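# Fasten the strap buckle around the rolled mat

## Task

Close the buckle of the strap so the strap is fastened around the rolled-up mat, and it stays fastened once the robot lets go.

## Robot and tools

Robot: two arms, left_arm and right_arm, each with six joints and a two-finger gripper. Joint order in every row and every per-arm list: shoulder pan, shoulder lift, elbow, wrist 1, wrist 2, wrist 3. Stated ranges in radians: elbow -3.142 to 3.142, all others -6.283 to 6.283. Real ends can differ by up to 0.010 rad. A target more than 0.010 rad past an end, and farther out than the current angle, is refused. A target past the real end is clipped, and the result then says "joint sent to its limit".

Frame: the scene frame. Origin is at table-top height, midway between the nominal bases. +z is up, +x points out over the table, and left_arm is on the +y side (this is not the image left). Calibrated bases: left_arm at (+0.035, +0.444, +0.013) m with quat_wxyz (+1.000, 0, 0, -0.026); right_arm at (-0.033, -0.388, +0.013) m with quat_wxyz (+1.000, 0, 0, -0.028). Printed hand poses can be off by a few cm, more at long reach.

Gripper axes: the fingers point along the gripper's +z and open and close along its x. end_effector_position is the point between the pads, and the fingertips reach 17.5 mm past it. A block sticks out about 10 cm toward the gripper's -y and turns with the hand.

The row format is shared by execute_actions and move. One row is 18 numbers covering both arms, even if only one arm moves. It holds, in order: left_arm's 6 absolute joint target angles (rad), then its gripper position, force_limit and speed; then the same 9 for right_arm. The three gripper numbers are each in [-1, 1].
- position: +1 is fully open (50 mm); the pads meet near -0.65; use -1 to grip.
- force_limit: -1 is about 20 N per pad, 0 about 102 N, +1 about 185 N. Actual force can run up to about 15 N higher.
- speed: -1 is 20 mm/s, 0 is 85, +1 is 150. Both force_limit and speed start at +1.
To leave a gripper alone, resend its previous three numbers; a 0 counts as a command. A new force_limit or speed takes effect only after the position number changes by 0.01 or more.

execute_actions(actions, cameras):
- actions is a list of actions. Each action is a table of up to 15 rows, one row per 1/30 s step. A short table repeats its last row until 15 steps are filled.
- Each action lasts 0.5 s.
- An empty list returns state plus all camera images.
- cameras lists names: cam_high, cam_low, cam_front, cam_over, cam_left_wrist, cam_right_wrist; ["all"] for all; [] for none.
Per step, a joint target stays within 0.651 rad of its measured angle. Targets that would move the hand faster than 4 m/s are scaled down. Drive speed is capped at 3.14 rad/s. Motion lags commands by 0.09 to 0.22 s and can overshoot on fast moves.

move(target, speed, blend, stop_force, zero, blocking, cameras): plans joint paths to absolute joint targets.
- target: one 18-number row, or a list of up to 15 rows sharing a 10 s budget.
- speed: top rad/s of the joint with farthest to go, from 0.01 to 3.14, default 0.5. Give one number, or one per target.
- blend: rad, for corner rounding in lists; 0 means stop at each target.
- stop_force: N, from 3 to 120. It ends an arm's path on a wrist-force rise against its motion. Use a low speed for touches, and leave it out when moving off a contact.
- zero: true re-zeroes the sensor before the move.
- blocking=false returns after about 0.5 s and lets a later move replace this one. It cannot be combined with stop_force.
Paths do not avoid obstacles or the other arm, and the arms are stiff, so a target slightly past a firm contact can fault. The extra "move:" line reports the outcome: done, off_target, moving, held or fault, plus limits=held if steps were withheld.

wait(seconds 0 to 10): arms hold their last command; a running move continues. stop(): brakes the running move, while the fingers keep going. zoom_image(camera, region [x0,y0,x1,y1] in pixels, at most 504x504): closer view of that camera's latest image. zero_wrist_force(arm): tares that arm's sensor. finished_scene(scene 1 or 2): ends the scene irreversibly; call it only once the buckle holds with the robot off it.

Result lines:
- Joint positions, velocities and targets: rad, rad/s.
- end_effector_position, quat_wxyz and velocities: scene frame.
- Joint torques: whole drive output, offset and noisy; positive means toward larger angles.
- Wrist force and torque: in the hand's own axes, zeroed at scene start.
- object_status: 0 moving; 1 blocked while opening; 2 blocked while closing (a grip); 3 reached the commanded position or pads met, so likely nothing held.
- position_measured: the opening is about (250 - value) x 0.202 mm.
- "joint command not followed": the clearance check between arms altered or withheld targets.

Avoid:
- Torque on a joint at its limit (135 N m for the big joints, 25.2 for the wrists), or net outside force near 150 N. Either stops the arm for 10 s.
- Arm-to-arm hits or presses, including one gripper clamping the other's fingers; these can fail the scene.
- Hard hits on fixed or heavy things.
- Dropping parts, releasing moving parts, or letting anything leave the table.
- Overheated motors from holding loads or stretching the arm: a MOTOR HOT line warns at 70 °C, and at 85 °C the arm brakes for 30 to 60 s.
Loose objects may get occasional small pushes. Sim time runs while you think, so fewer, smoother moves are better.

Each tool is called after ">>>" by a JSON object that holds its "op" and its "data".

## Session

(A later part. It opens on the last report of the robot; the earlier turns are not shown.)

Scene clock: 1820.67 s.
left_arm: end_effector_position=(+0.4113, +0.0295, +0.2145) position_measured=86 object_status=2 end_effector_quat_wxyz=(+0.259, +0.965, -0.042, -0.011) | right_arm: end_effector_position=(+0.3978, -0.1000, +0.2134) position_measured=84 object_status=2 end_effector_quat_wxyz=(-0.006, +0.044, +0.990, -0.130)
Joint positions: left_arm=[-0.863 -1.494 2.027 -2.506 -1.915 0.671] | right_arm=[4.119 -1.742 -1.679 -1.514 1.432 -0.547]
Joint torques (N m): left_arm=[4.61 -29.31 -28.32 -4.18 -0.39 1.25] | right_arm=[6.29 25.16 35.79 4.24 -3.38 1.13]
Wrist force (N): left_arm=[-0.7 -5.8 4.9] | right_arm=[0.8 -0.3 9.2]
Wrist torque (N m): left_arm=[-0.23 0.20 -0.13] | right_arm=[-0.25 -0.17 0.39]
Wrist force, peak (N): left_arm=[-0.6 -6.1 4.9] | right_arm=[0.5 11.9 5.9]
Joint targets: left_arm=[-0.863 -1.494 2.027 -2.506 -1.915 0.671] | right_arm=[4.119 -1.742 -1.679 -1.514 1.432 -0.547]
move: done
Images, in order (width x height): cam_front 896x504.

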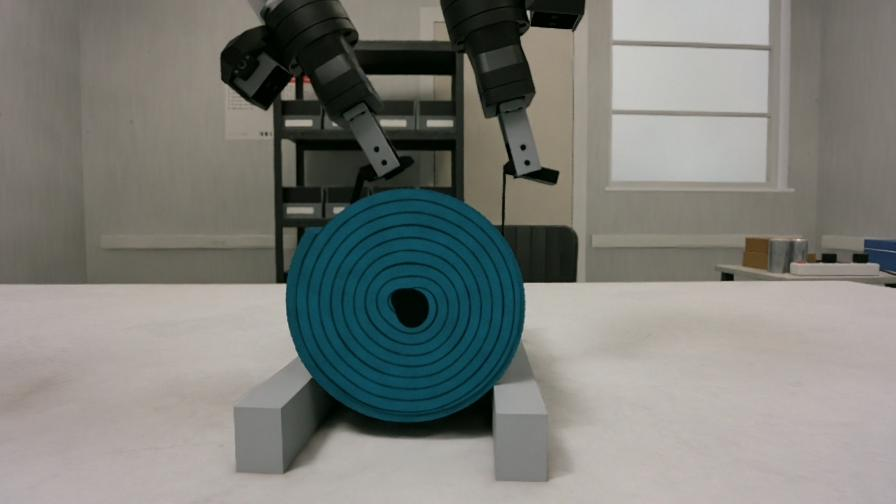

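>>> {"op": "move", "data": {"target": [[-0.8635,-1.4944,2.0270,-2.5057,-1.9155,0.6713,-1,-0.4,-1,3.9375,-1.5796,-1.9749,-1.0396,1.6994,-0.8233,-1,-0.8,-1],[-0.8635,-1.4944,2.0270,-2.5057,-1.9155,0.6713,-1,-0.4,-1,3.6769,-1.8082,-2.2967,0.1411,2.3899,-0.6664,-1,-0.8,-1]], "speed": 0.4, "stop_force": 40, "cameras": ["cam_front","cam_right_wrist"]}}

>>> {"op": "move", "data": {"target": [-0.8635,-1.4944,2.0270,-2.5057,-1.9155,0.6713,-1,-0.4,-1,3.7680,-1.8930,-2.2657,0.2600,2.3259,-0.5747,-1,-0.8,-1], "speed": 0.06, "stop_force": 30, "cameras": ["cam_front","cam_right_wrist"]}}

Scene clock: 1876.00 s.
left_arm: end_effector_position=(+0.4113, +0.0295, +0.2145) position_measured=86 object_status=2 end_effector_quat_wxyz=(+0.259, +0.965, -0.042, -0.011) | right_arm: end_effector_position=(+0.4000, -0.0998, +0.2045) position_measured=84 object_status=2 end_effector_quat_wxyz=(+0.022, +0.038, +0.865, +0.499)
Joint positions: left_arm=[-0.863 -1.494 2.027 -2.506 -1.916 0.671] | right_arm=[3.677 -1.808 -2.297 0.141 2.39 -0.666]
Joint torques (N m): left_arm=[4.47 -29.98 -29.02 -4.29 -0.42 1.05] | right_arm=[5.83 39.8 27.89 6.52 4.34 -0.79]
Wrist force (N): left_arm=[-1.0 -5.9 5.5] | right_arm=[-0.8 -13.1 4.9]
Wrist torque (N m): left_arm=[-0.26 0.20 -0.14] | right_arm=[-0.60 0.34 -0.39]
Wrist force, peak (N): left_arm=[-0.4 -6.6 5.4] | right_arm=[-0.9 -13.3 5.0]
Joint targets: left_arm=[-0.863 -1.494 2.027 -2.506 -1.915 0.671] | right_arm=[3.677 -1.808 -2.297 0.141 2.390 -0.666]
move: done
Images, in order (width x height): cam_front 896x504, cam_right_wrist 896x504.

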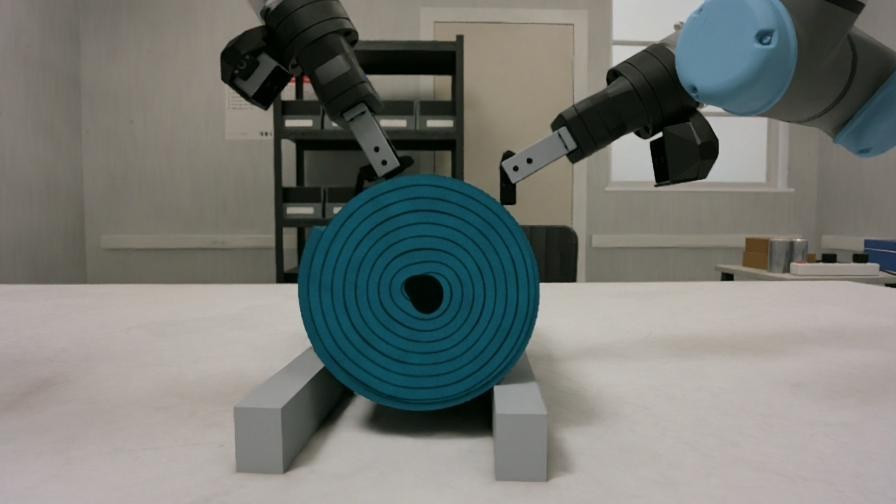

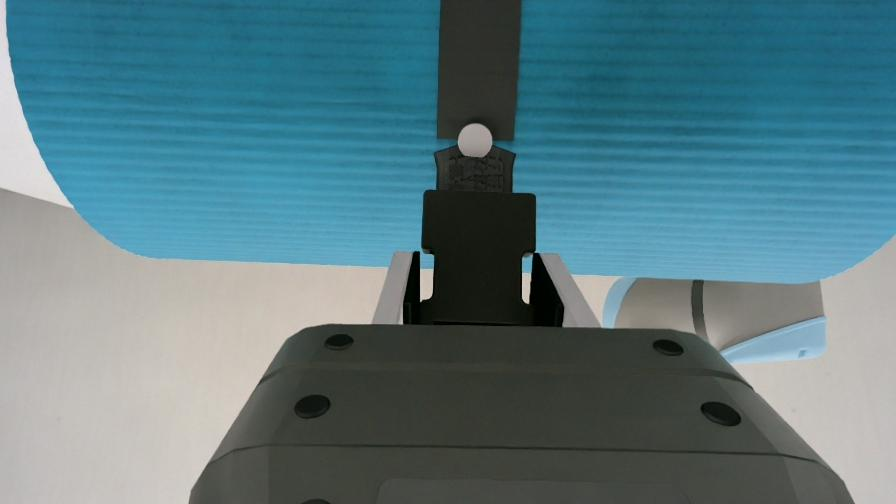

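Scene clock: 1878.97 s.
left_arm: end_effector_position=(+0.4113, +0.0295, +0.2145) position_measured=86 object_status=2 end_effector_quat_wxyz=(+0.259, +0.965, -0.042, -0.011) | right_arm: end_effector_position=(+0.4029, -0.0557, +0.1876) position_measured=84 object_status=2 end_effector_quat_wxyz=(+0.022, +0.038, +0.865, +0.499)
Joint positions: left_arm=[-0.863 -1.494 2.027 -2.506 -1.915 0.671] | right_arm=[3.768 -1.893 -2.266 0.26 2.326 -0.575]
Joint torques (N m): left_arm=[4.52 -30.62 -27.91 -4.34 -0.56 1.24] | right_arm=[-4.4 41.67 7.55 3.52 4.88 -0.89]
Wrist force (N): left_arm=[-0.3 -7.3 5.1] | right_arm=[-1.1 -13.4 -1.2]
Wrist torque (N m): left_arm=[-0.25 0.17 -0.12] | right_arm=[-0.63 0.29 -0.43]
Wrist force, peak (N): left_arm=[-0.1 -8.5 5.5] | right_arm=[-0.3 -15.3 1.3]
Joint targets: left_arm=[-0.863 -1.494 2.027 -2.506 -1.915 0.671] | right_arm=[3.768 -1.893 -2.266 0.260 2.326 -0.575]
move: done
Images, in order (width x height): cam_front 896x504, cam_right_wrist 896x504.

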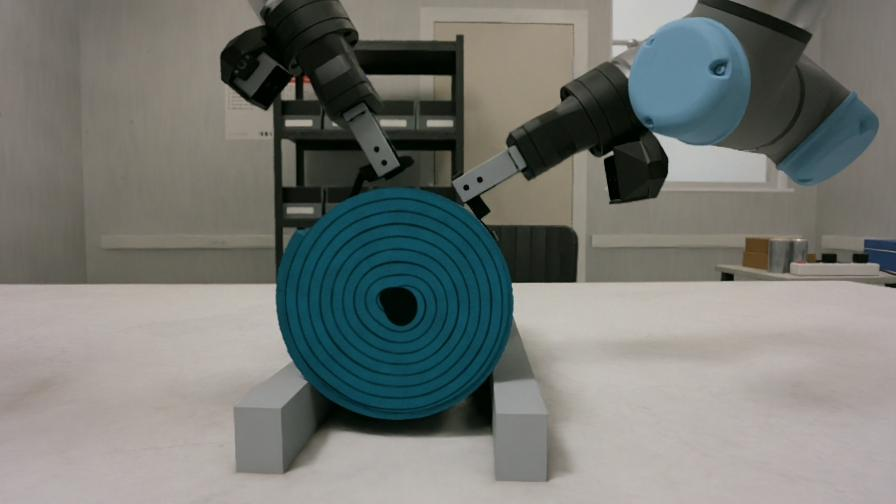

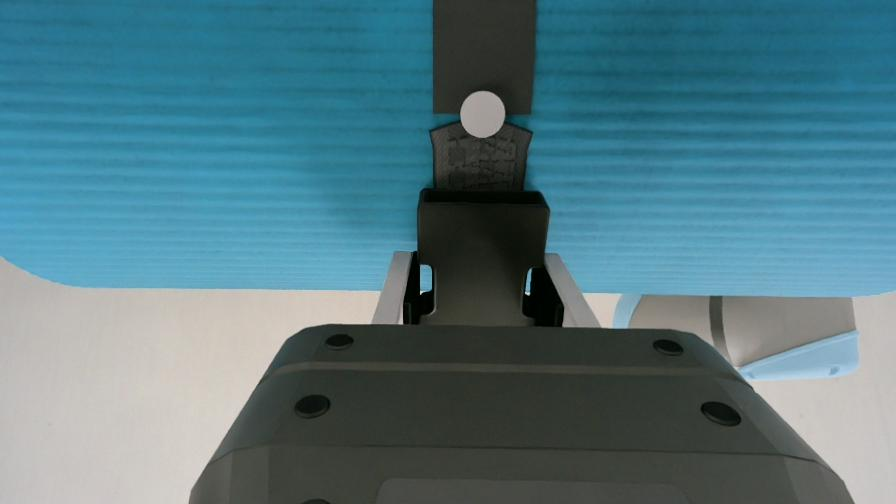

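>>> {"op": "move", "data": {"target": [-0.8635,-1.4944,2.0270,-2.5057,-1.9155,0.6713,-1,-0.4,-1,3.7189,-2.2446,-2.1926,0.9961,2.5111,-0.2453,-1,-0.8,-1], "speed": 0.15, "stop_force": 40, "cameras": ["cam_front","cam_right_wrist"]}}

Scene clock: 1888.47 s.
left_arm: end_effector_position=(+0.4113, +0.0295, +0.2145) position_measured=86 object_status=2 end_effector_quat_wxyz=(+0.259, +0.965, -0.042, -0.011) | right_arm: end_effector_position=(+0.4132, -0.0455, +0.1893) position_measured=84 object_status=2 end_effector_quat_wxyz=(+0.030, +0.044, +0.814, +0.578)
Joint positions: left_arm=[-0.863 -1.494 2.027 -2.506 -1.915 0.671] | right_arm=[3.743 -2.072 -2.229 0.634 2.42 -0.407]
Joint torques (N m): left_arm=[4.18 -30.25 -28.29 -4.45 -0.56 1.15] | right_arm=[11.13 10.68 3.71 0.59 -6.36 1.11]
Wrist force (N): left_arm=[-0.3 -9.8 5.6] | right_arm=[13.5 8.7 -30.6]
Wrist torque (N m): left_arm=[-0.35 0.20 -0.12] | right_arm=[-0.01 0.77 -0.14]
Wrist force, peak (N): left_arm=[-0.3 -9.8 5.9] | right_arm=[13.9 11.9 -35.4]
Joint targets: left_arm=[-0.863 -1.494 2.027 -2.506 -1.915 0.671] | right_arm=[3.743 -2.072 -2.229 0.634 2.420 -0.407]
move: contact (right_arm); right_arm: the wrist 1 is farthest, 0.362 rad from its target
Images, in order (width x height): cam_front 896x504, cam_right_wrist 896x504.

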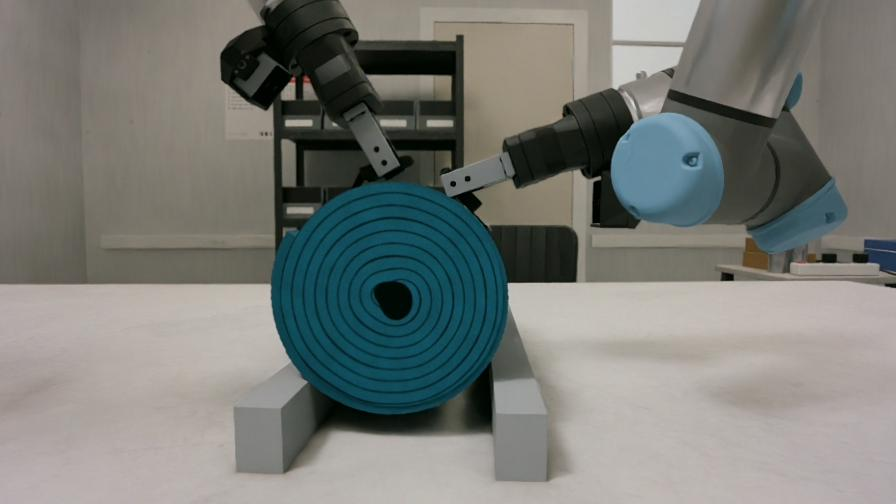

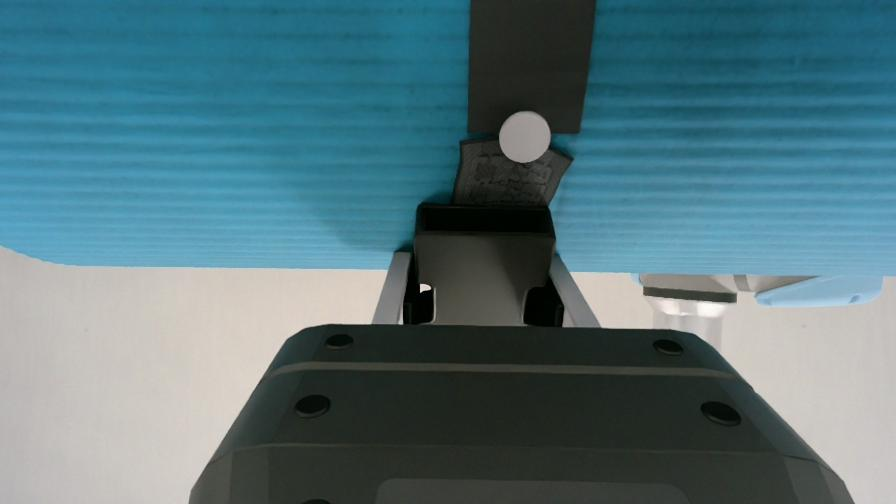

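>>> {"op": "move", "data": {"target": [[-0.8635,-1.4944,2.0270,-2.5057,-1.9155,0.6713,-1,-0.4,-1,3.6677,-2.1728,-2.2202,0.9300,2.5597,-0.2714,-1,-0.8,-1],[-0.8635,-1.4944,2.0270,-2.5057,-1.9155,0.6713,-1,-0.4,-1,3.6087,-2.1579,-2.2400,0.9029,2.6156,-0.3086,-1,-0.8,-1],[-0.8635,-1.4944,2.0270,-2.5057,-1.9155,0.6713,-1,-0.4,-1,3.6205,-2.2079,-2.2338,0.9540,2.6045,-0.3007,-1,-0.8,-1]], "speed": 0.25, "cameras": ["cam_front","cam_right_wrist"]}}

>>> {"op": "move", "data": {"target": [-0.8635,-1.4944,2.0270,-2.5057,-1.9155,0.6713,-1,-0.4,-1,3.6875,-2.2533,-2.2066,1.0048,2.5409,-0.2621,-1,-0.8,-1], "speed": 0.05, "stop_force": 35, "cameras": ["cam_front","cam_right_wrist"]}}

Scene clock: 1899.93 s.
left_arm: end_effector_position=(+0.4113, +0.0295, +0.2145) position_measured=86 object_status=2 end_effector_quat_wxyz=(+0.259, +0.965, -0.042, -0.011) | right_arm: end_effector_position=(+0.4010, -0.0946, +0.1877) position_measured=84 object_status=2 end_effector_quat_wxyz=(+0.028, +0.034, +0.765, +0.642)
Joint positions: left_arm=[-0.863 -1.494 2.027 -2.506 -1.916 0.671] | right_arm=[3.621 -2.208 -2.234 0.954 2.604 -0.301]
Joint torques (N m): left_arm=[4.89 -30.12 -28.33 -4.69 -0.63 1.12] | right_arm=[-7 39.12 -0.3 4.11 3.73 -0.88]
Wrist force (N): left_arm=[-0.8 -6.3 4.9] | right_arm=[-0.9 -13.6 3.1]
Wrist torque (N m): left_arm=[-0.26 0.23 -0.13] | right_arm=[-0.69 0.62 -0.47]
Wrist force, peak (N): left_arm=[-0.3 -9.9 6.0] | right_arm=[13.6 9.1 -31.2]
Joint targets: left_arm=[-0.863 -1.494 2.027 -2.506 -1.915 0.671] | right_arm=[3.620 -2.208 -2.234 0.954 2.604 -0.301]
move: done
Images, in order (width x height): cam_front 896x504, cam_right_wrist 896x504.

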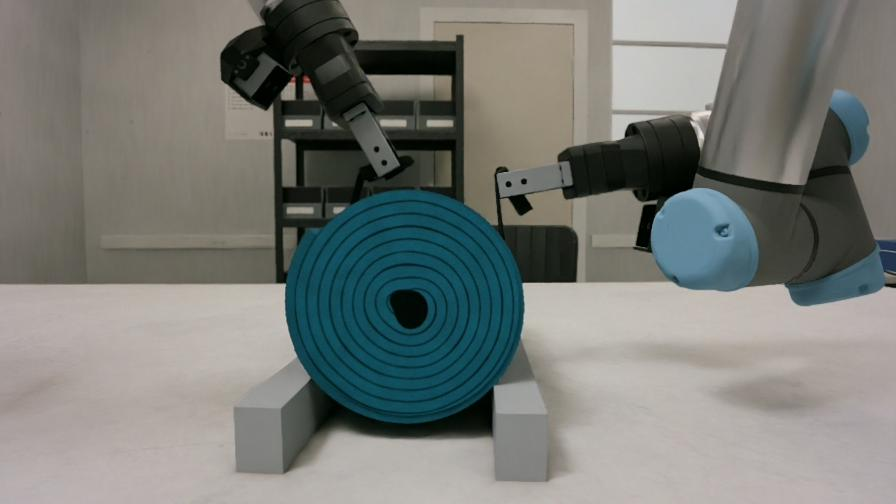

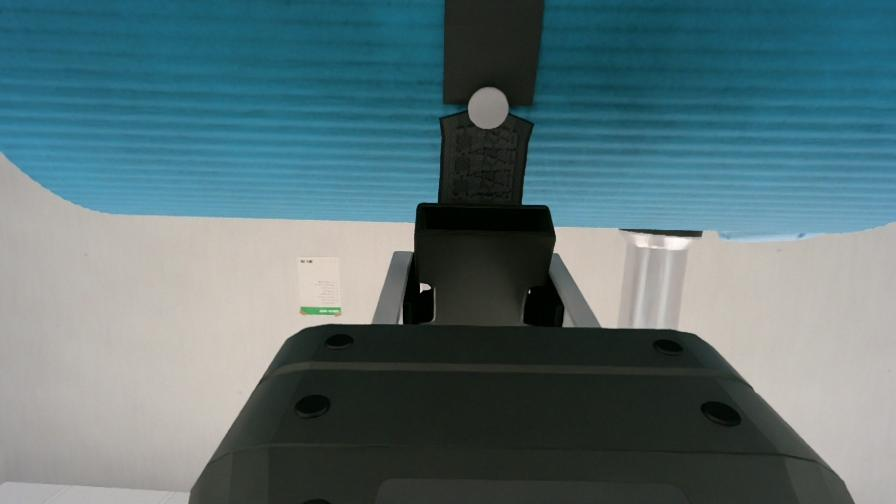

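Scene clock: 1902.27 s.
left_arm: end_effector_position=(+0.4113, +0.0295, +0.2145) position_measured=86 object_status=2 end_effector_quat_wxyz=(+0.259, +0.965, -0.042, -0.011) | right_arm: end_effector_position=(+0.4020, -0.0648, +0.1749) position_measured=84 object_status=2 end_effector_quat_wxyz=(+0.029, +0.034, +0.766, +0.642)
Joint positions: left_arm=[-0.863 -1.494 2.027 -2.506 -1.915 0.671] | right_arm=[3.688 -2.253 -2.207 1.005 2.541 -0.262]
Joint torques (N m): left_arm=[5.05 -30.66 -27.78 -4.79 -0.62 1.08] | right_arm=[-5.41 48.36 -0.97 1.95 3.53 -0.9]
Wrist force (N): left_arm=[-0.8 -6.4 5.3] | right_arm=[-0.5 -12.7 -2.2]
Wrist torque (N m): left_arm=[-0.24 0.21 -0.13] | right_arm=[-0.65 0.56 -0.47]
Wrist force, peak (N): left_arm=[-0.6 -6.7 5.6] | right_arm=[-0.9 -13.7 2.5]
Joint targets: left_arm=[-0.863 -1.494 2.027 -2.506 -1.915 0.671] | right_arm=[3.688 -2.253 -2.207 1.005 2.541 -0.262]
move: done
Images, in order (width x height): cam_front 896x504, cam_right_wrist 896x504.

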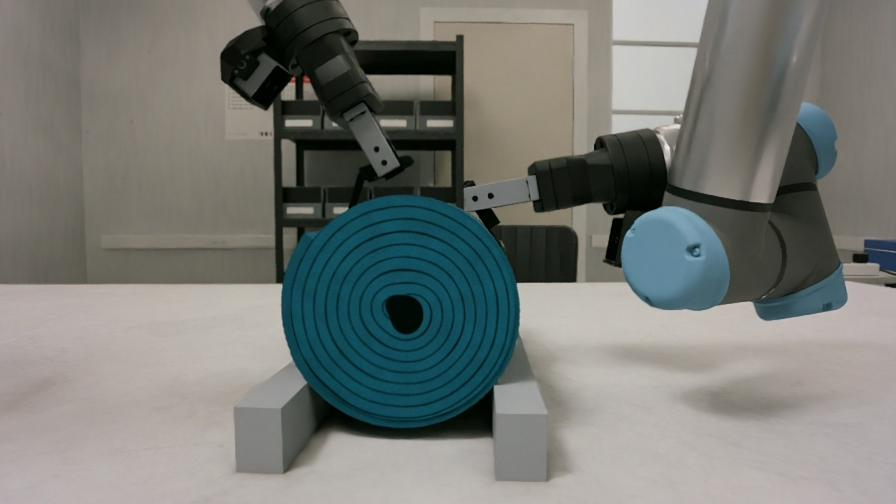

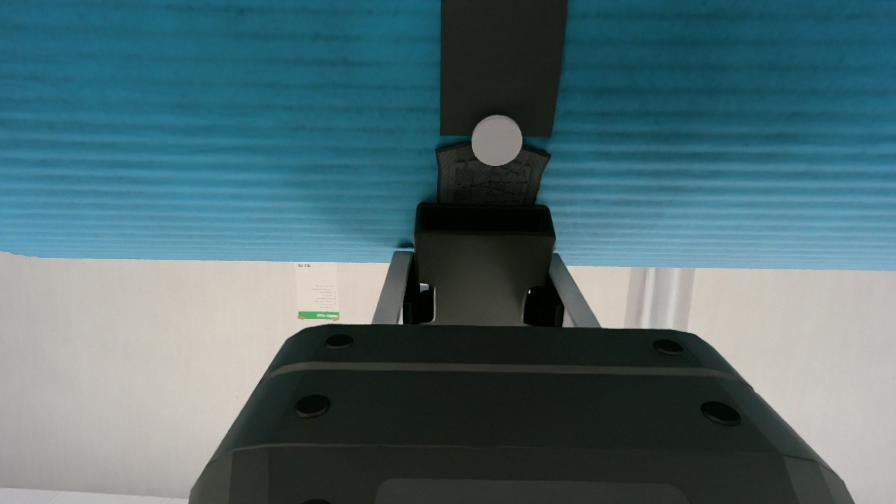

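>>> {"op": "move", "data": {"target": [-0.8635,-1.4944,2.0270,-2.5057,-1.9155,0.6713,-1,-0.4,-1,3.7088,-2.2872,-2.1951,1.0359,2.5205,-0.2510,-1,-0.8,-1], "speed": 0.05, "stop_force": 40, "cameras": ["cam_front","cam_right_wrist"]}}

Scene clock: 1907.73 s.
left_arm: end_effector_position=(+0.4113, +0.0295, +0.2145) position_measured=86 object_status=2 end_effector_quat_wxyz=(+0.259, +0.965, -0.042, -0.011) | right_arm: end_effector_position=(+0.4020, -0.0635, +0.1734) position_measured=84 object_status=2 end_effector_quat_wxyz=(+0.029, +0.033, +0.765, +0.642)
Joint positions: left_arm=[-0.863 -1.494 2.027 -2.506 -1.915 0.671] | right_arm=[3.69 -2.258 -2.205 1.01 2.538 -0.261]
Joint torques (N m): left_arm=[5.6 -30.31 -28.32 -4.93 -0.48 1.2] | right_arm=[15.76 17.27 -3.71 0.02 2.31 -1.21]
Wrist force (N): left_arm=[-0.8 -6.5 5.1] | right_arm=[-1.7 10.4 -27.5]
Wrist torque (N m): left_arm=[-0.26 0.22 -0.13] | right_arm=[-0.12 0.62 -0.45]
Wrist force, peak (N): left_arm=[-0.6 -6.8 5.5] | right_arm=[-1.8 26.7 -51.0]
Joint targets: left_arm=[-0.863 -1.494 2.027 -2.506 -1.915 0.671] | right_arm=[3.690 -2.258 -2.205 1.010 2.538 -0.261]
move: contact (right_arm); right_arm: the shoulder lift is farthest, 0.029 rad from its target
Images, in order (width x height): cam_front 896x504, cam_right_wrist 896x504.

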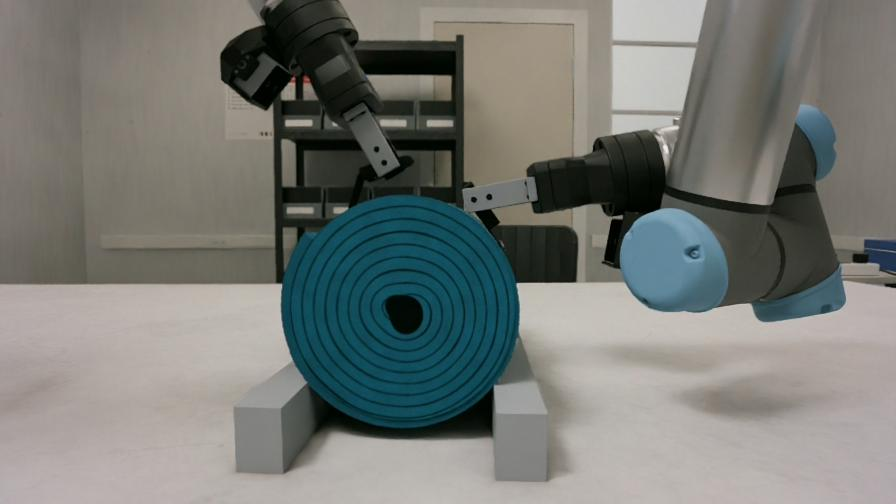

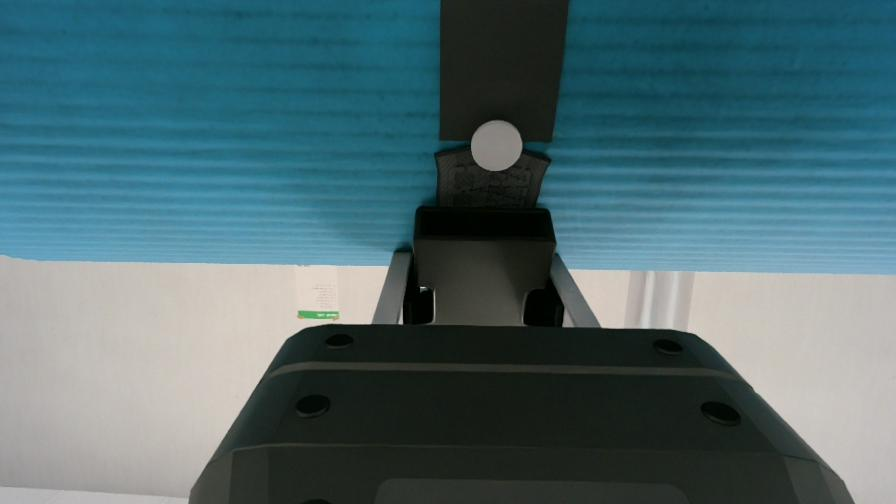

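>>> {"op": "move", "data": {"target": [[-0.8635,-1.4944,2.0270,-2.5057,-1.9155,0.6713,-1,-0.4,-1,3.6677,-2.1728,-2.2202,0.9300,2.5597,-0.2714,-1,-0.8,-1],[-0.8635,-1.4944,2.0270,-2.5057,-1.9155,0.6713,-1,-0.4,-1,3.7248,-2.2114,-2.1918,0.9650,2.5055,-0.2411,-1,-0.8,-1],[-0.8635,-1.4944,2.0270,-2.5057,-1.9155,0.6713,-1,-0.4,-1,3.7607,-2.2419,-2.1734,0.9928,2.4713,-0.2222,-1,-0.8,-1]], "speed": [0.2,0.06,0.06], "stop_force": 40, "cameras": ["cam_front","cam_right_wrist"]}}

Scene clock: 1944.40 s.
left_arm: end_effector_position=(+0.4113, +0.0295, +0.2145) position_measured=86 object_status=2 end_effector_quat_wxyz=(+0.259, +0.965, -0.042, -0.011) | right_arm: end_effector_position=(+0.4043, -0.0399, +0.1900) position_measured=84 object_status=2 end_effector_quat_wxyz=(+0.029, +0.033, +0.765, +0.643)
Joint positions: left_arm=[-0.863 -1.494 2.027 -2.506 -1.915 0.671] | right_arm=[3.739 -2.223 -2.184 0.978 2.492 -0.234]
Joint torques (N m): left_arm=[4.45 -30.39 -27.49 -5.09 -0.81 0.93] | right_arm=[25.53 -2.38 -9.85 -9.07 -3.59 0.82]
Wrist force (N): left_arm=[-0.6 -9.8 4.9] | right_arm=[-5.1 39.0 -50.4]
Wrist torque (N m): left_arm=[-0.31 0.16 -0.13] | right_arm=[-0.44 0.43 -0.43]
Wrist force, peak (N): left_arm=[-0.9 -10.2 5.2] | right_arm=[-8.4 50.1 -60.7]
Joint targets: left_arm=[-0.863 -1.494 2.027 -2.506 -1.915 0.671] | right_arm=[3.739 -2.223 -2.184 0.977 2.492 -0.234]
move: contact (right_arm); path passed 2 of 3 targets; right_arm: the shoulder pan is farthest, 0.022 rad from its target
Images, in order (width x height): cam_front 896x504, cam_right_wrist 896x504.

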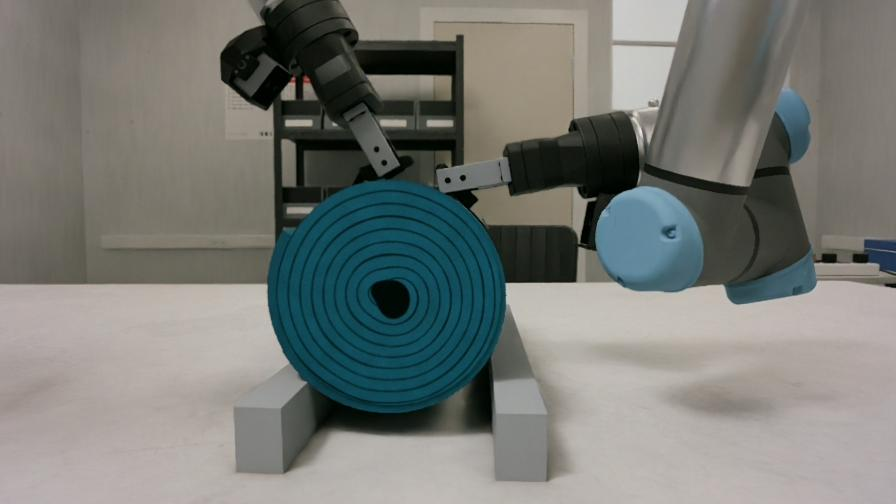

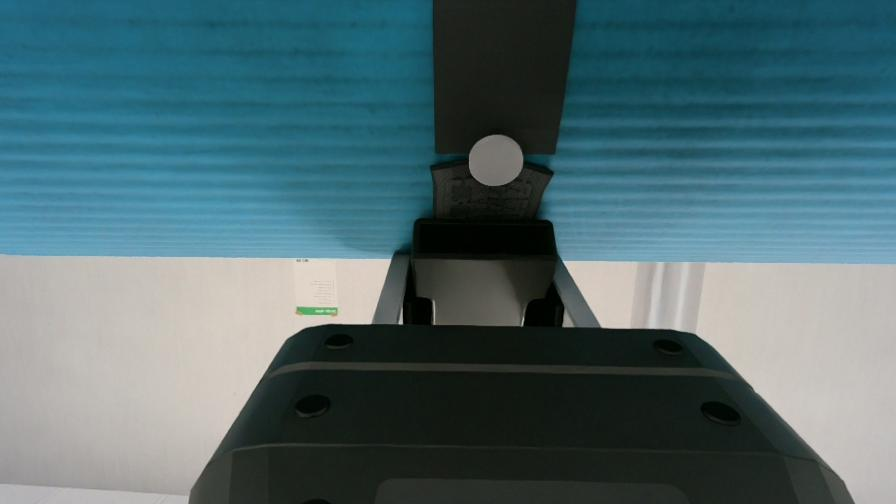

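>>> {"op": "move", "data": {"target": [[-0.8635,-1.4944,2.0270,-2.5057,-1.9155,0.6713,-1,-0.4,-1,3.6677,-2.1728,-2.2202,0.9300,2.5597,-0.2714,-1,-0.8,-1],[-0.8635,-1.4944,2.0270,-2.5057,-1.9155,0.6713,-1,-0.4,-1,3.6769,-1.8082,-2.2967,0.1411,2.3899,-0.6664,-1,-0.8,-1],[-0.8635,-1.4944,2.0270,-2.5057,-1.9155,0.6713,-1,-0.4,-1,3.9375,-1.5796,-1.9749,-1.0396,1.6994,-0.8233,-1,-0.8,-1],[-0.7042,-1.3611,2.2197,-3.1544,-2.2684,0.6274,-1,-0.4,-1,4.1188,-1.7424,-1.6788,-1.5141,1.4324,-0.5468,-1,-0.8,-1]], "speed": 0.35, "blend": 0.05, "cameras": ["cam_front"]}}

>>> {"op": "move", "data": {"target": [-0.7042,-1.3611,2.2197,-3.1544,-2.2684,0.6274,-1,-0.4,-1,4.2393,-2.0838,-1.2928,-2.1582,1.2370,-0.2953,-1,-0.8,-1], "speed": 0.2, "cameras": ["cam_front","cam_right_wrist"]}}

Scene clock: 1964.37 s.
left_arm: end_effector_position=(+0.4135, +0.0415, +0.2114) position_measured=86 object_status=2 end_effector_quat_wxyz=(+0.461, +0.886, -0.038, -0.020) | right_arm: end_effector_position=(+0.3979, -0.0999, +0.2134) position_measured=84 object_status=2 end_effector_quat_wxyz=(-0.006, +0.044, +0.990, -0.130)
Joint positions: left_arm=[-0.704 -1.361 2.22 -3.154 -2.268 0.627] | right_arm=[4.119 -1.742 -1.679 -1.514 1.432 -0.547]
Joint torques (N m): left_arm=[-7.43 -39.41 -25.58 -4.22 -1.32 2.11] | right_arm=[-6.02 42.8 17.24 1.58 1.82 -0.58]
Wrist force (N): left_arm=[-0.5 -4.6 1.2] | right_arm=[2.4 -0.3 3.5]
Wrist torque (N m): left_arm=[-0.25 0.28 -0.11] | right_arm=[-0.22 -0.51 0.40]
Wrist force, peak (N): left_arm=[-0.7 -10.2 5.0] | right_arm=[-5.1 39.3 -50.5]
Joint targets: left_arm=[-0.704 -1.361 2.220 -3.154 -2.268 0.627] | right_arm=[4.119 -1.742 -1.679 -1.514 1.432 -0.547]
move: done; blend cut to 0.0354 rad at target 1
Images, in order (width x height): cam_front 896x504.

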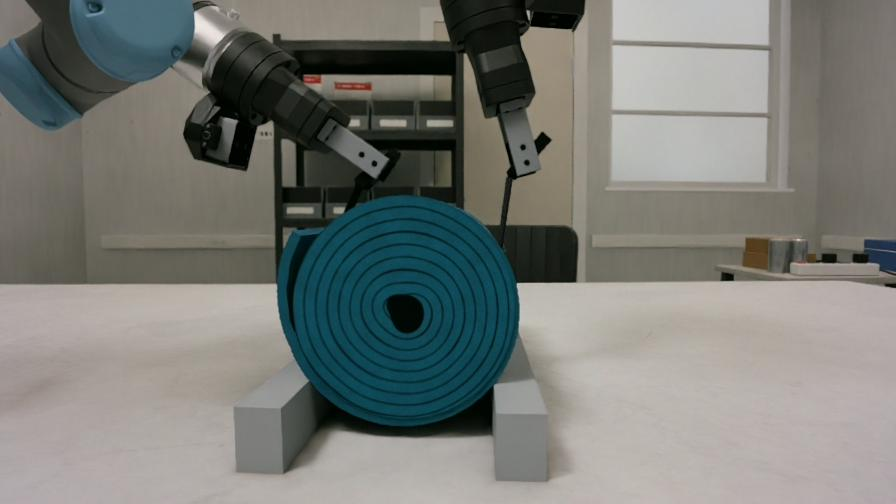

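Scene clock: 1968.00 s.
left_arm: end_effector_position=(+0.4134, +0.0414, +0.2115) position_measured=86 object_status=2 end_effector_quat_wxyz=(+0.461, +0.886, -0.038, -0.020) | right_arm: end_effector_position=(+0.3967, -0.0850, +0.2145) position_measured=84 object_status=2 end_effector_quat_wxyz=(-0.018, +0.040, +0.905, -0.422)
Joint positions: left_arm=[-0.704 -1.361 2.22 -3.154 -2.268 0.627] | right_arm=[4.239 -2.084 -1.293 -2.158 1.237 -0.295]
Joint torques (N m): left_arm=[-8.02 -39.61 -25.63 -6.38 -3.34 2.26] | right_arm=[-6.84 55.08 13.02 0.05 2.15 -1.34]
Wrist force (N): left_arm=[-0.4 -4.3 1.1] | right_arm=[2.4 -0.5 1.4]
Wrist torque (N m): left_arm=[-0.24 0.26 -0.10] | right_arm=[-0.19 -0.51 0.69]
Wrist force, peak (N): left_arm=[-0.5 -4.8 1.3] | right_arm=[2.8 -3.0 -0.7]
Joint targets: left_arm=[-0.704 -1.361 2.220 -3.154 -2.268 0.627] | right_arm=[4.239 -2.084 -1.293 -2.158 1.237 -0.295]
move: done
Images, in order (width x height): cam_front 896x504, cam_right_wrist 896x504.

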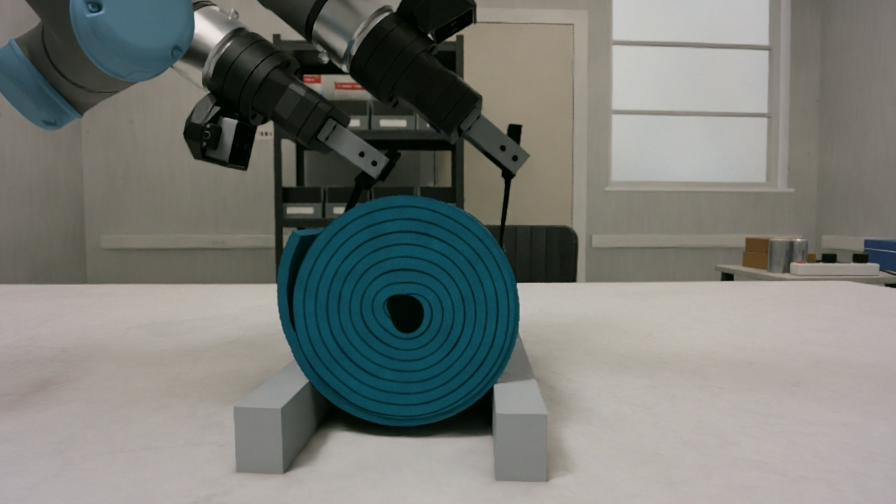

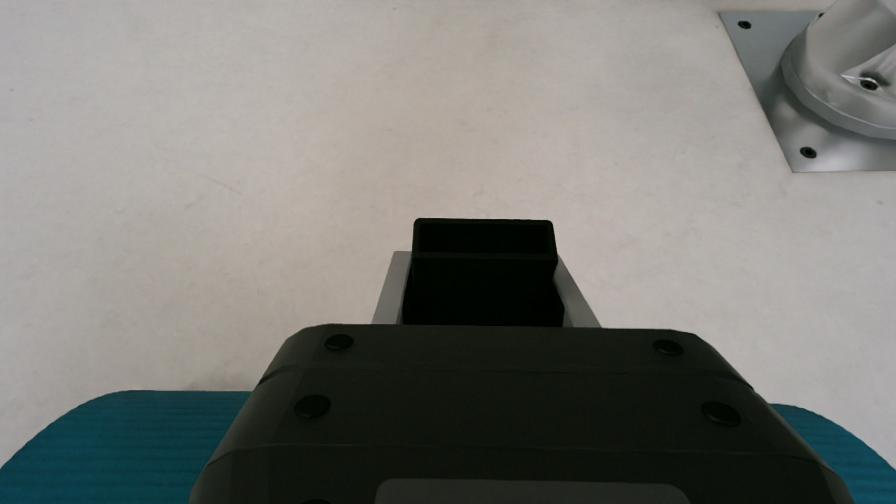

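>>> {"op": "move", "data": {"target": [-0.5668,-0.9321,2.2141,-4.0889,-2.5844,0.2871,-1,-0.4,-1,4.2393,-2.0838,-1.2928,-2.1582,1.2370,-0.2953,-1,-0.8,-1], "speed": 0.35, "stop_force": 30}}

>>> {"op": "move", "data": {"target": [-0.5668,-0.9321,2.2141,-4.0889,-2.5844,0.2871,-1,-0.4,-1,4.2726,-2.2450,-1.1336,-2.3067,1.2272,-0.2256,-1,-0.8,-1], "speed": 0.1, "stop_force": 25, "cameras": ["cam_front","cam_right_wrist","cam_low"]}}

Scene clock: 2001.63 s.
left_arm: end_effector_position=(+0.4145, +0.0673, +0.1896) position_measured=86 object_status=2 end_effector_quat_wxyz=(+0.642, +0.765, -0.033, -0.028) | right_arm: end_effector_position=(+0.3967, -0.0851, +0.2145) position_measured=84 object_status=2 end_effector_quat_wxyz=(-0.019, +0.040, +0.905, -0.422)
Joint positions: left_arm=[-0.567 -0.932 2.214 -4.089 -2.584 0.287] | right_arm=[4.239 -2.084 -1.293 -2.158 1.237 -0.295]
Joint torques (N m): left_arm=[-7.55 -46.73 -10.96 -4.61 -0.24 2.55] | right_arm=[-7 55.77 12.81 -1.58 1.9 -1.19]
Wrist force (N): left_arm=[-0.8 -2.2 0.9] | right_arm=[2.5 -0.7 1.3]
Wrist torque (N m): left_arm=[-0.30 0.38 -0.21] | right_arm=[-0.22 -0.52 0.70]
Wrist force, peak (N): left_arm=[-1.3 -5.1 0.9] | right_arm=[2.7 -0.3 1.7]
Joint targets: left_arm=[-0.567 -0.932 2.214 -4.089 -2.584 0.287] | right_arm=[4.239 -2.084 -1.293 -2.158 1.237 -0.295]
move: done

Scene clock: 2004.23 s.
left_arm: end_effector_position=(+0.4145, +0.0673, +0.1896) position_measured=86 object_status=2 end_effector_quat_wxyz=(+0.642, +0.765, -0.033, -0.028) | right_arm: end_effector_position=(+0.3993, -0.0522, +0.1954) position_measured=84 object_status=2 end_effector_quat_wxyz=(-0.021, +0.038, +0.874, -0.484)
Joint positions: left_arm=[-0.567 -0.932 2.214 -4.089 -2.584 0.287] | right_arm=[4.273 -2.245 -1.134 -2.307 1.227 -0.226]
Joint torques (N m): left_arm=[-7.63 -46.66 -5.71 -4.7 -2 2.5] | right_arm=[-6.35 59.4 11.26 -0.05 0.8 -0.71]
Wrist force (N): left_arm=[-0.9 -2.4 0.9] | right_arm=[3.0 -4.0 -0.1]
Wrist torque (N m): left_arm=[-0.30 0.38 -0.22] | right_arm=[-0.29 -0.40 0.69]
Wrist force, peak (N): left_arm=[-0.9 -2.5 1.1] | right_arm=[3.3 -4.0 -0.4]
Joint targets: left_arm=[-0.567 -0.932 2.214 -4.089 -2.584 0.287] | right_arm=[4.273 -2.245 -1.134 -2.307 1.227 -0.226]
move: done
Images, in order (width x height): cam_low 896x504, cam_front 896x504, cam_right_wrist 896x504.

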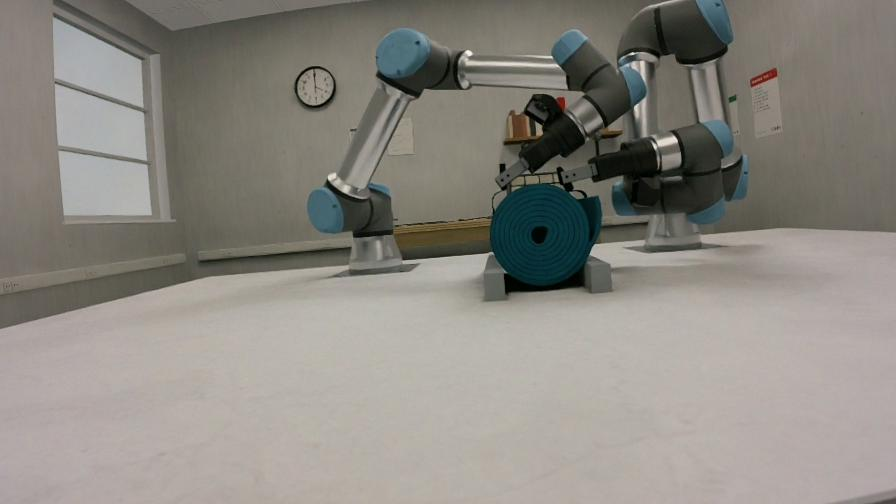

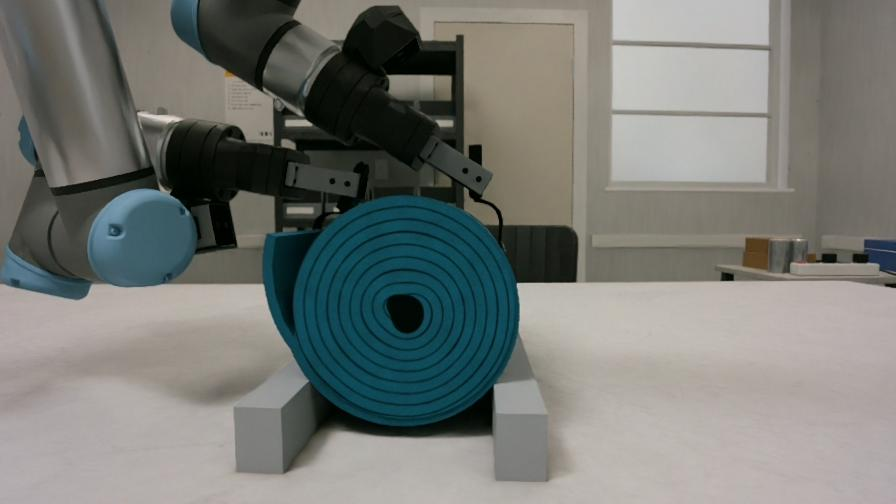

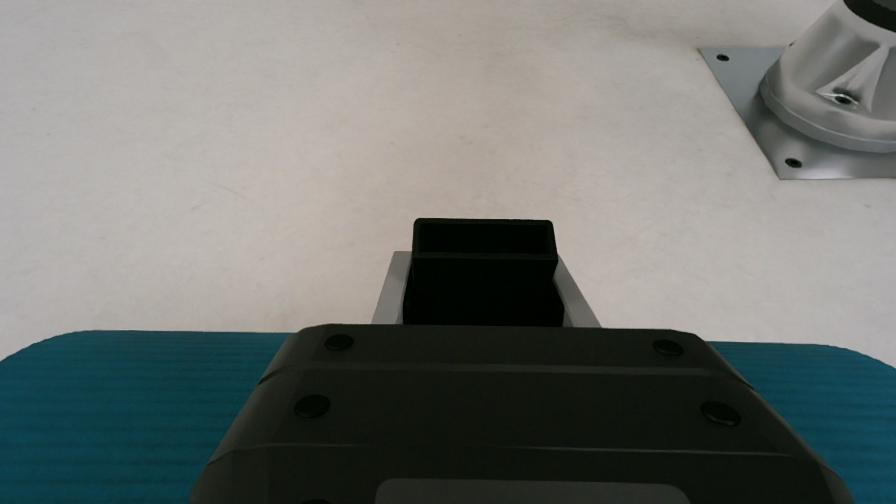

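>>> {"op": "move", "data": {"target": [-0.5668,-0.9321,2.2141,-4.0889,-2.5844,0.2871,-1,-0.4,-1,4.2787,-2.2631,-1.0888,-2.3346,1.2322,-0.2220,-1,-0.8,-1], "speed": 0.1, "stop_force": 30, "cameras": ["cam_front"]}}

Scene clock: 2017.27 s.
left_arm: end_effector_position=(+0.4145, +0.0673, +0.1896) position_measured=86 object_status=2 end_effector_quat_wxyz=(+0.642, +0.765, -0.033, -0.028) | right_arm: end_effector_position=(+0.3997, -0.0423, +0.2007) position_measured=84 object_status=2 end_effector_quat_wxyz=(-0.021, +0.038, +0.874, -0.484)
Joint positions: left_arm=[-0.567 -0.932 2.214 -4.089 -2.584 0.287] | right_arm=[4.279 -2.263 -1.089 -2.335 1.232 -0.222]
Joint torques (N m): left_arm=[-7.53 -46.42 -4.64 -4.63 -1.97 2.38] | right_arm=[-6.95 60.76 12.19 1.16 -2.95 -0.75]
Wrist force (N): left_arm=[-0.7 -2.4 1.0] | right_arm=[2.8 -3.2 1.2]
Wrist torque (N m): left_arm=[-0.32 0.36 -0.22] | right_arm=[-0.24 -0.44 0.70]
Wrist force, peak (N): left_arm=[-0.9 -2.6 1.0] | right_arm=[3.2 -4.1 -0.1]
Joint targets: left_arm=[-0.567 -0.932 2.214 -4.089 -2.584 0.287] | right_arm=[4.279 -2.263 -1.089 -2.335 1.232 -0.222]
move: done
Images, in order (width x height): cam_front 896x504.

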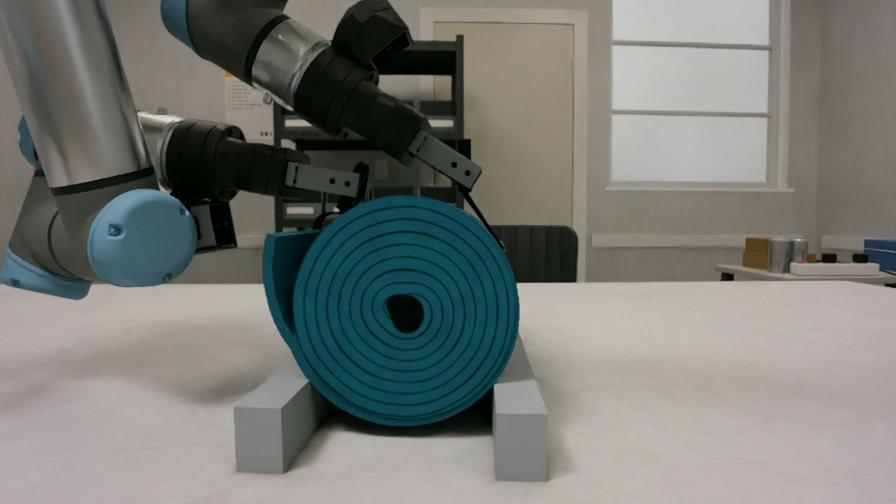

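>>> {"op": "move", "data": {"target": [-0.5668,-0.9321,2.2141,-4.0889,-2.5844,0.2871,-1,-0.4,-1,4.2860,-2.2850,-1.0350,-2.3680,1.2382,-0.2177,-1,-0.8,-1], "speed": 0.06, "stop_force": 30, "cameras": ["cam_front"]}}

Scene clock: 2021.23 s.
left_arm: end_effector_position=(+0.4145, +0.0673, +0.1896) position_measured=86 object_status=2 end_effector_quat_wxyz=(+0.642, +0.765, -0.033, -0.028) | right_arm: end_effector_position=(+0.3999, -0.0402, +0.2019) position_measured=84 object_status=2 end_effector_quat_wxyz=(-0.021, +0.038, +0.874, -0.484)
Joint positions: left_arm=[-0.567 -0.932 2.214 -4.089 -2.584 0.287] | right_arm=[4.28 -2.267 -1.079 -2.341 1.233 -0.221]
Joint torques (N m): left_arm=[-8.35 -46.01 -4.57 -4.56 -2.14 2.31] | right_arm=[2.44 47.33 13.23 0.63 1.59 1.29]
Wrist force (N): left_arm=[-1.0 -2.3 1.0] | right_arm=[2.7 -2.6 2.8]
Wrist torque (N m): left_arm=[-0.30 0.40 -0.22] | right_arm=[-0.22 -0.45 0.70]
Wrist force, peak (N): left_arm=[-0.9 -2.5 1.1] | right_arm=[2.6 -2.9 2.7]
Joint targets: left_arm=[-0.567 -0.932 2.214 -4.089 -2.584 0.287] | right_arm=[4.280 -2.267 -1.079 -2.341 1.233 -0.221]
move: held (right_arm; a check stopped the path); limits=held; right_arm: the elbow is farthest, 0.044 rad from its target
joint command not followed: on one or more control steps a check withheld the commanded joint targets of the right arm, and it was not sent them on those steps.
cause: the commanded joint targets, or the way to them, would bring a part of the robot too close to another arm (a part of this arm just beyond the elbow and a part of the left arm just beyond the elbow, 5 mm apart when this arm was first held).
Images, in order (width x height): cam_front 896x504.

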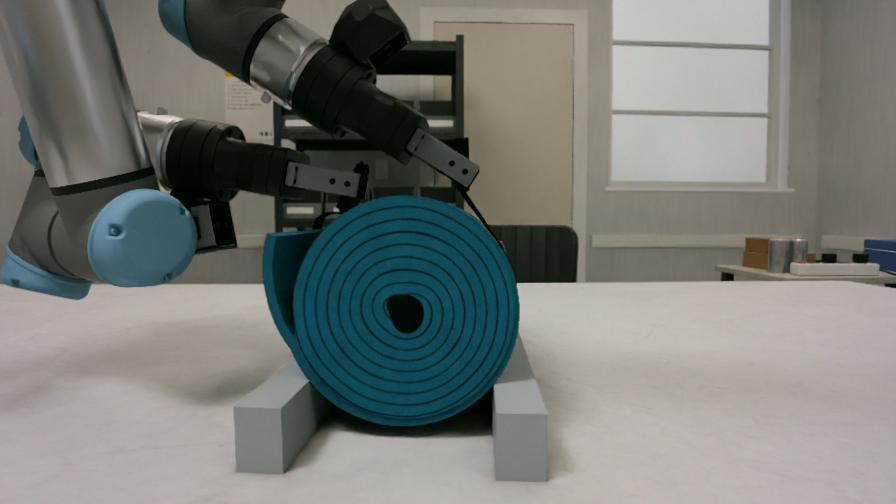

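>>> {"op": "zoom_image", "data": {"camera": "cam_front", "region": [330, 110, 560, 260]}}

Scaled by 2.191.

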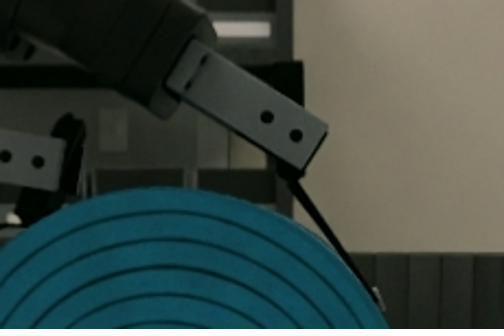

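>>> {"op": "move", "data": {"target": [-0.5668,-0.9321,2.2141,-4.0889,-2.5844,0.2871,-1,-0.4,-1,4.2747,-2.2447,-1.0919,-2.3490,1.2288,-0.2244,-1,-0.8,-1], "speed": 0.05, "stop_force": 30, "cameras": ["cam_front"]}}

>>> {"op": "zoom_image", "data": {"camera": "cam_front", "region": [330, 110, 560, 260]}}

Scene clock: 2033.77 s.
left_arm: end_effector_position=(+0.4145, +0.0673, +0.1896) position_measured=86 object_status=2 end_effector_quat_wxyz=(+0.642, +0.765, -0.033, -0.028) | right_arm: end_effector_position=(+0.3997, -0.0483, +0.2115) position_measured=84 object_status=2 end_effector_quat_wxyz=(-0.021, +0.038, +0.874, -0.484)
Joint positions: left_arm=[-0.567 -0.932 2.214 -4.089 -2.584 0.287] | right_arm=[4.275 -2.245 -1.092 -2.349 1.229 -0.224]
Joint torques (N m): left_arm=[-8.2 -46.91 -5.24 -4.55 -2.12 2.21] | right_arm=[7.01 42.44 31.45 0.91 1.9 0.98]
Wrist force (N): left_arm=[-0.7 -2.3 0.8] | right_arm=[2.6 -0.5 4.4]
Wrist torque (N m): left_arm=[-0.31 0.35 -0.21] | right_arm=[-0.15 -0.46 0.79]
Wrist force, peak (N): left_arm=[-1.0 -2.6 0.9] | right_arm=[2.7 -0.2 4.6]
Joint targets: left_arm=[-0.567 -0.932 2.214 -4.089 -2.584 0.287] | right_arm=[4.275 -2.245 -1.092 -2.349 1.229 -0.224]
move: done
Images, in order (width x height): cam_front 896x504.

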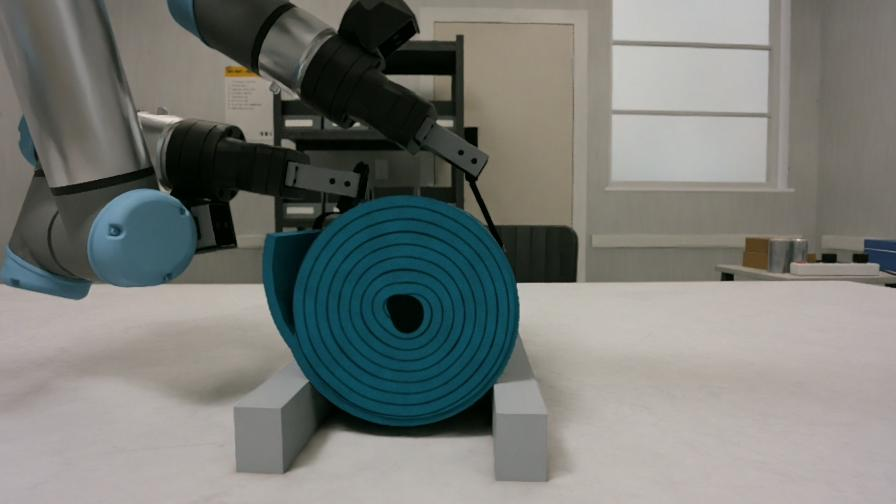

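Scaled by 2.191.

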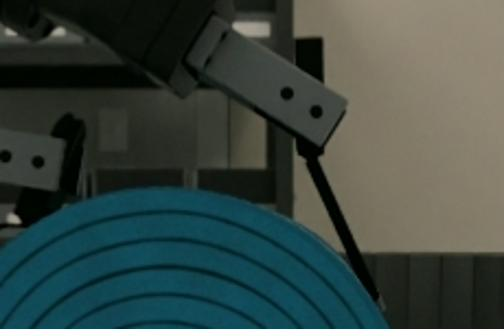

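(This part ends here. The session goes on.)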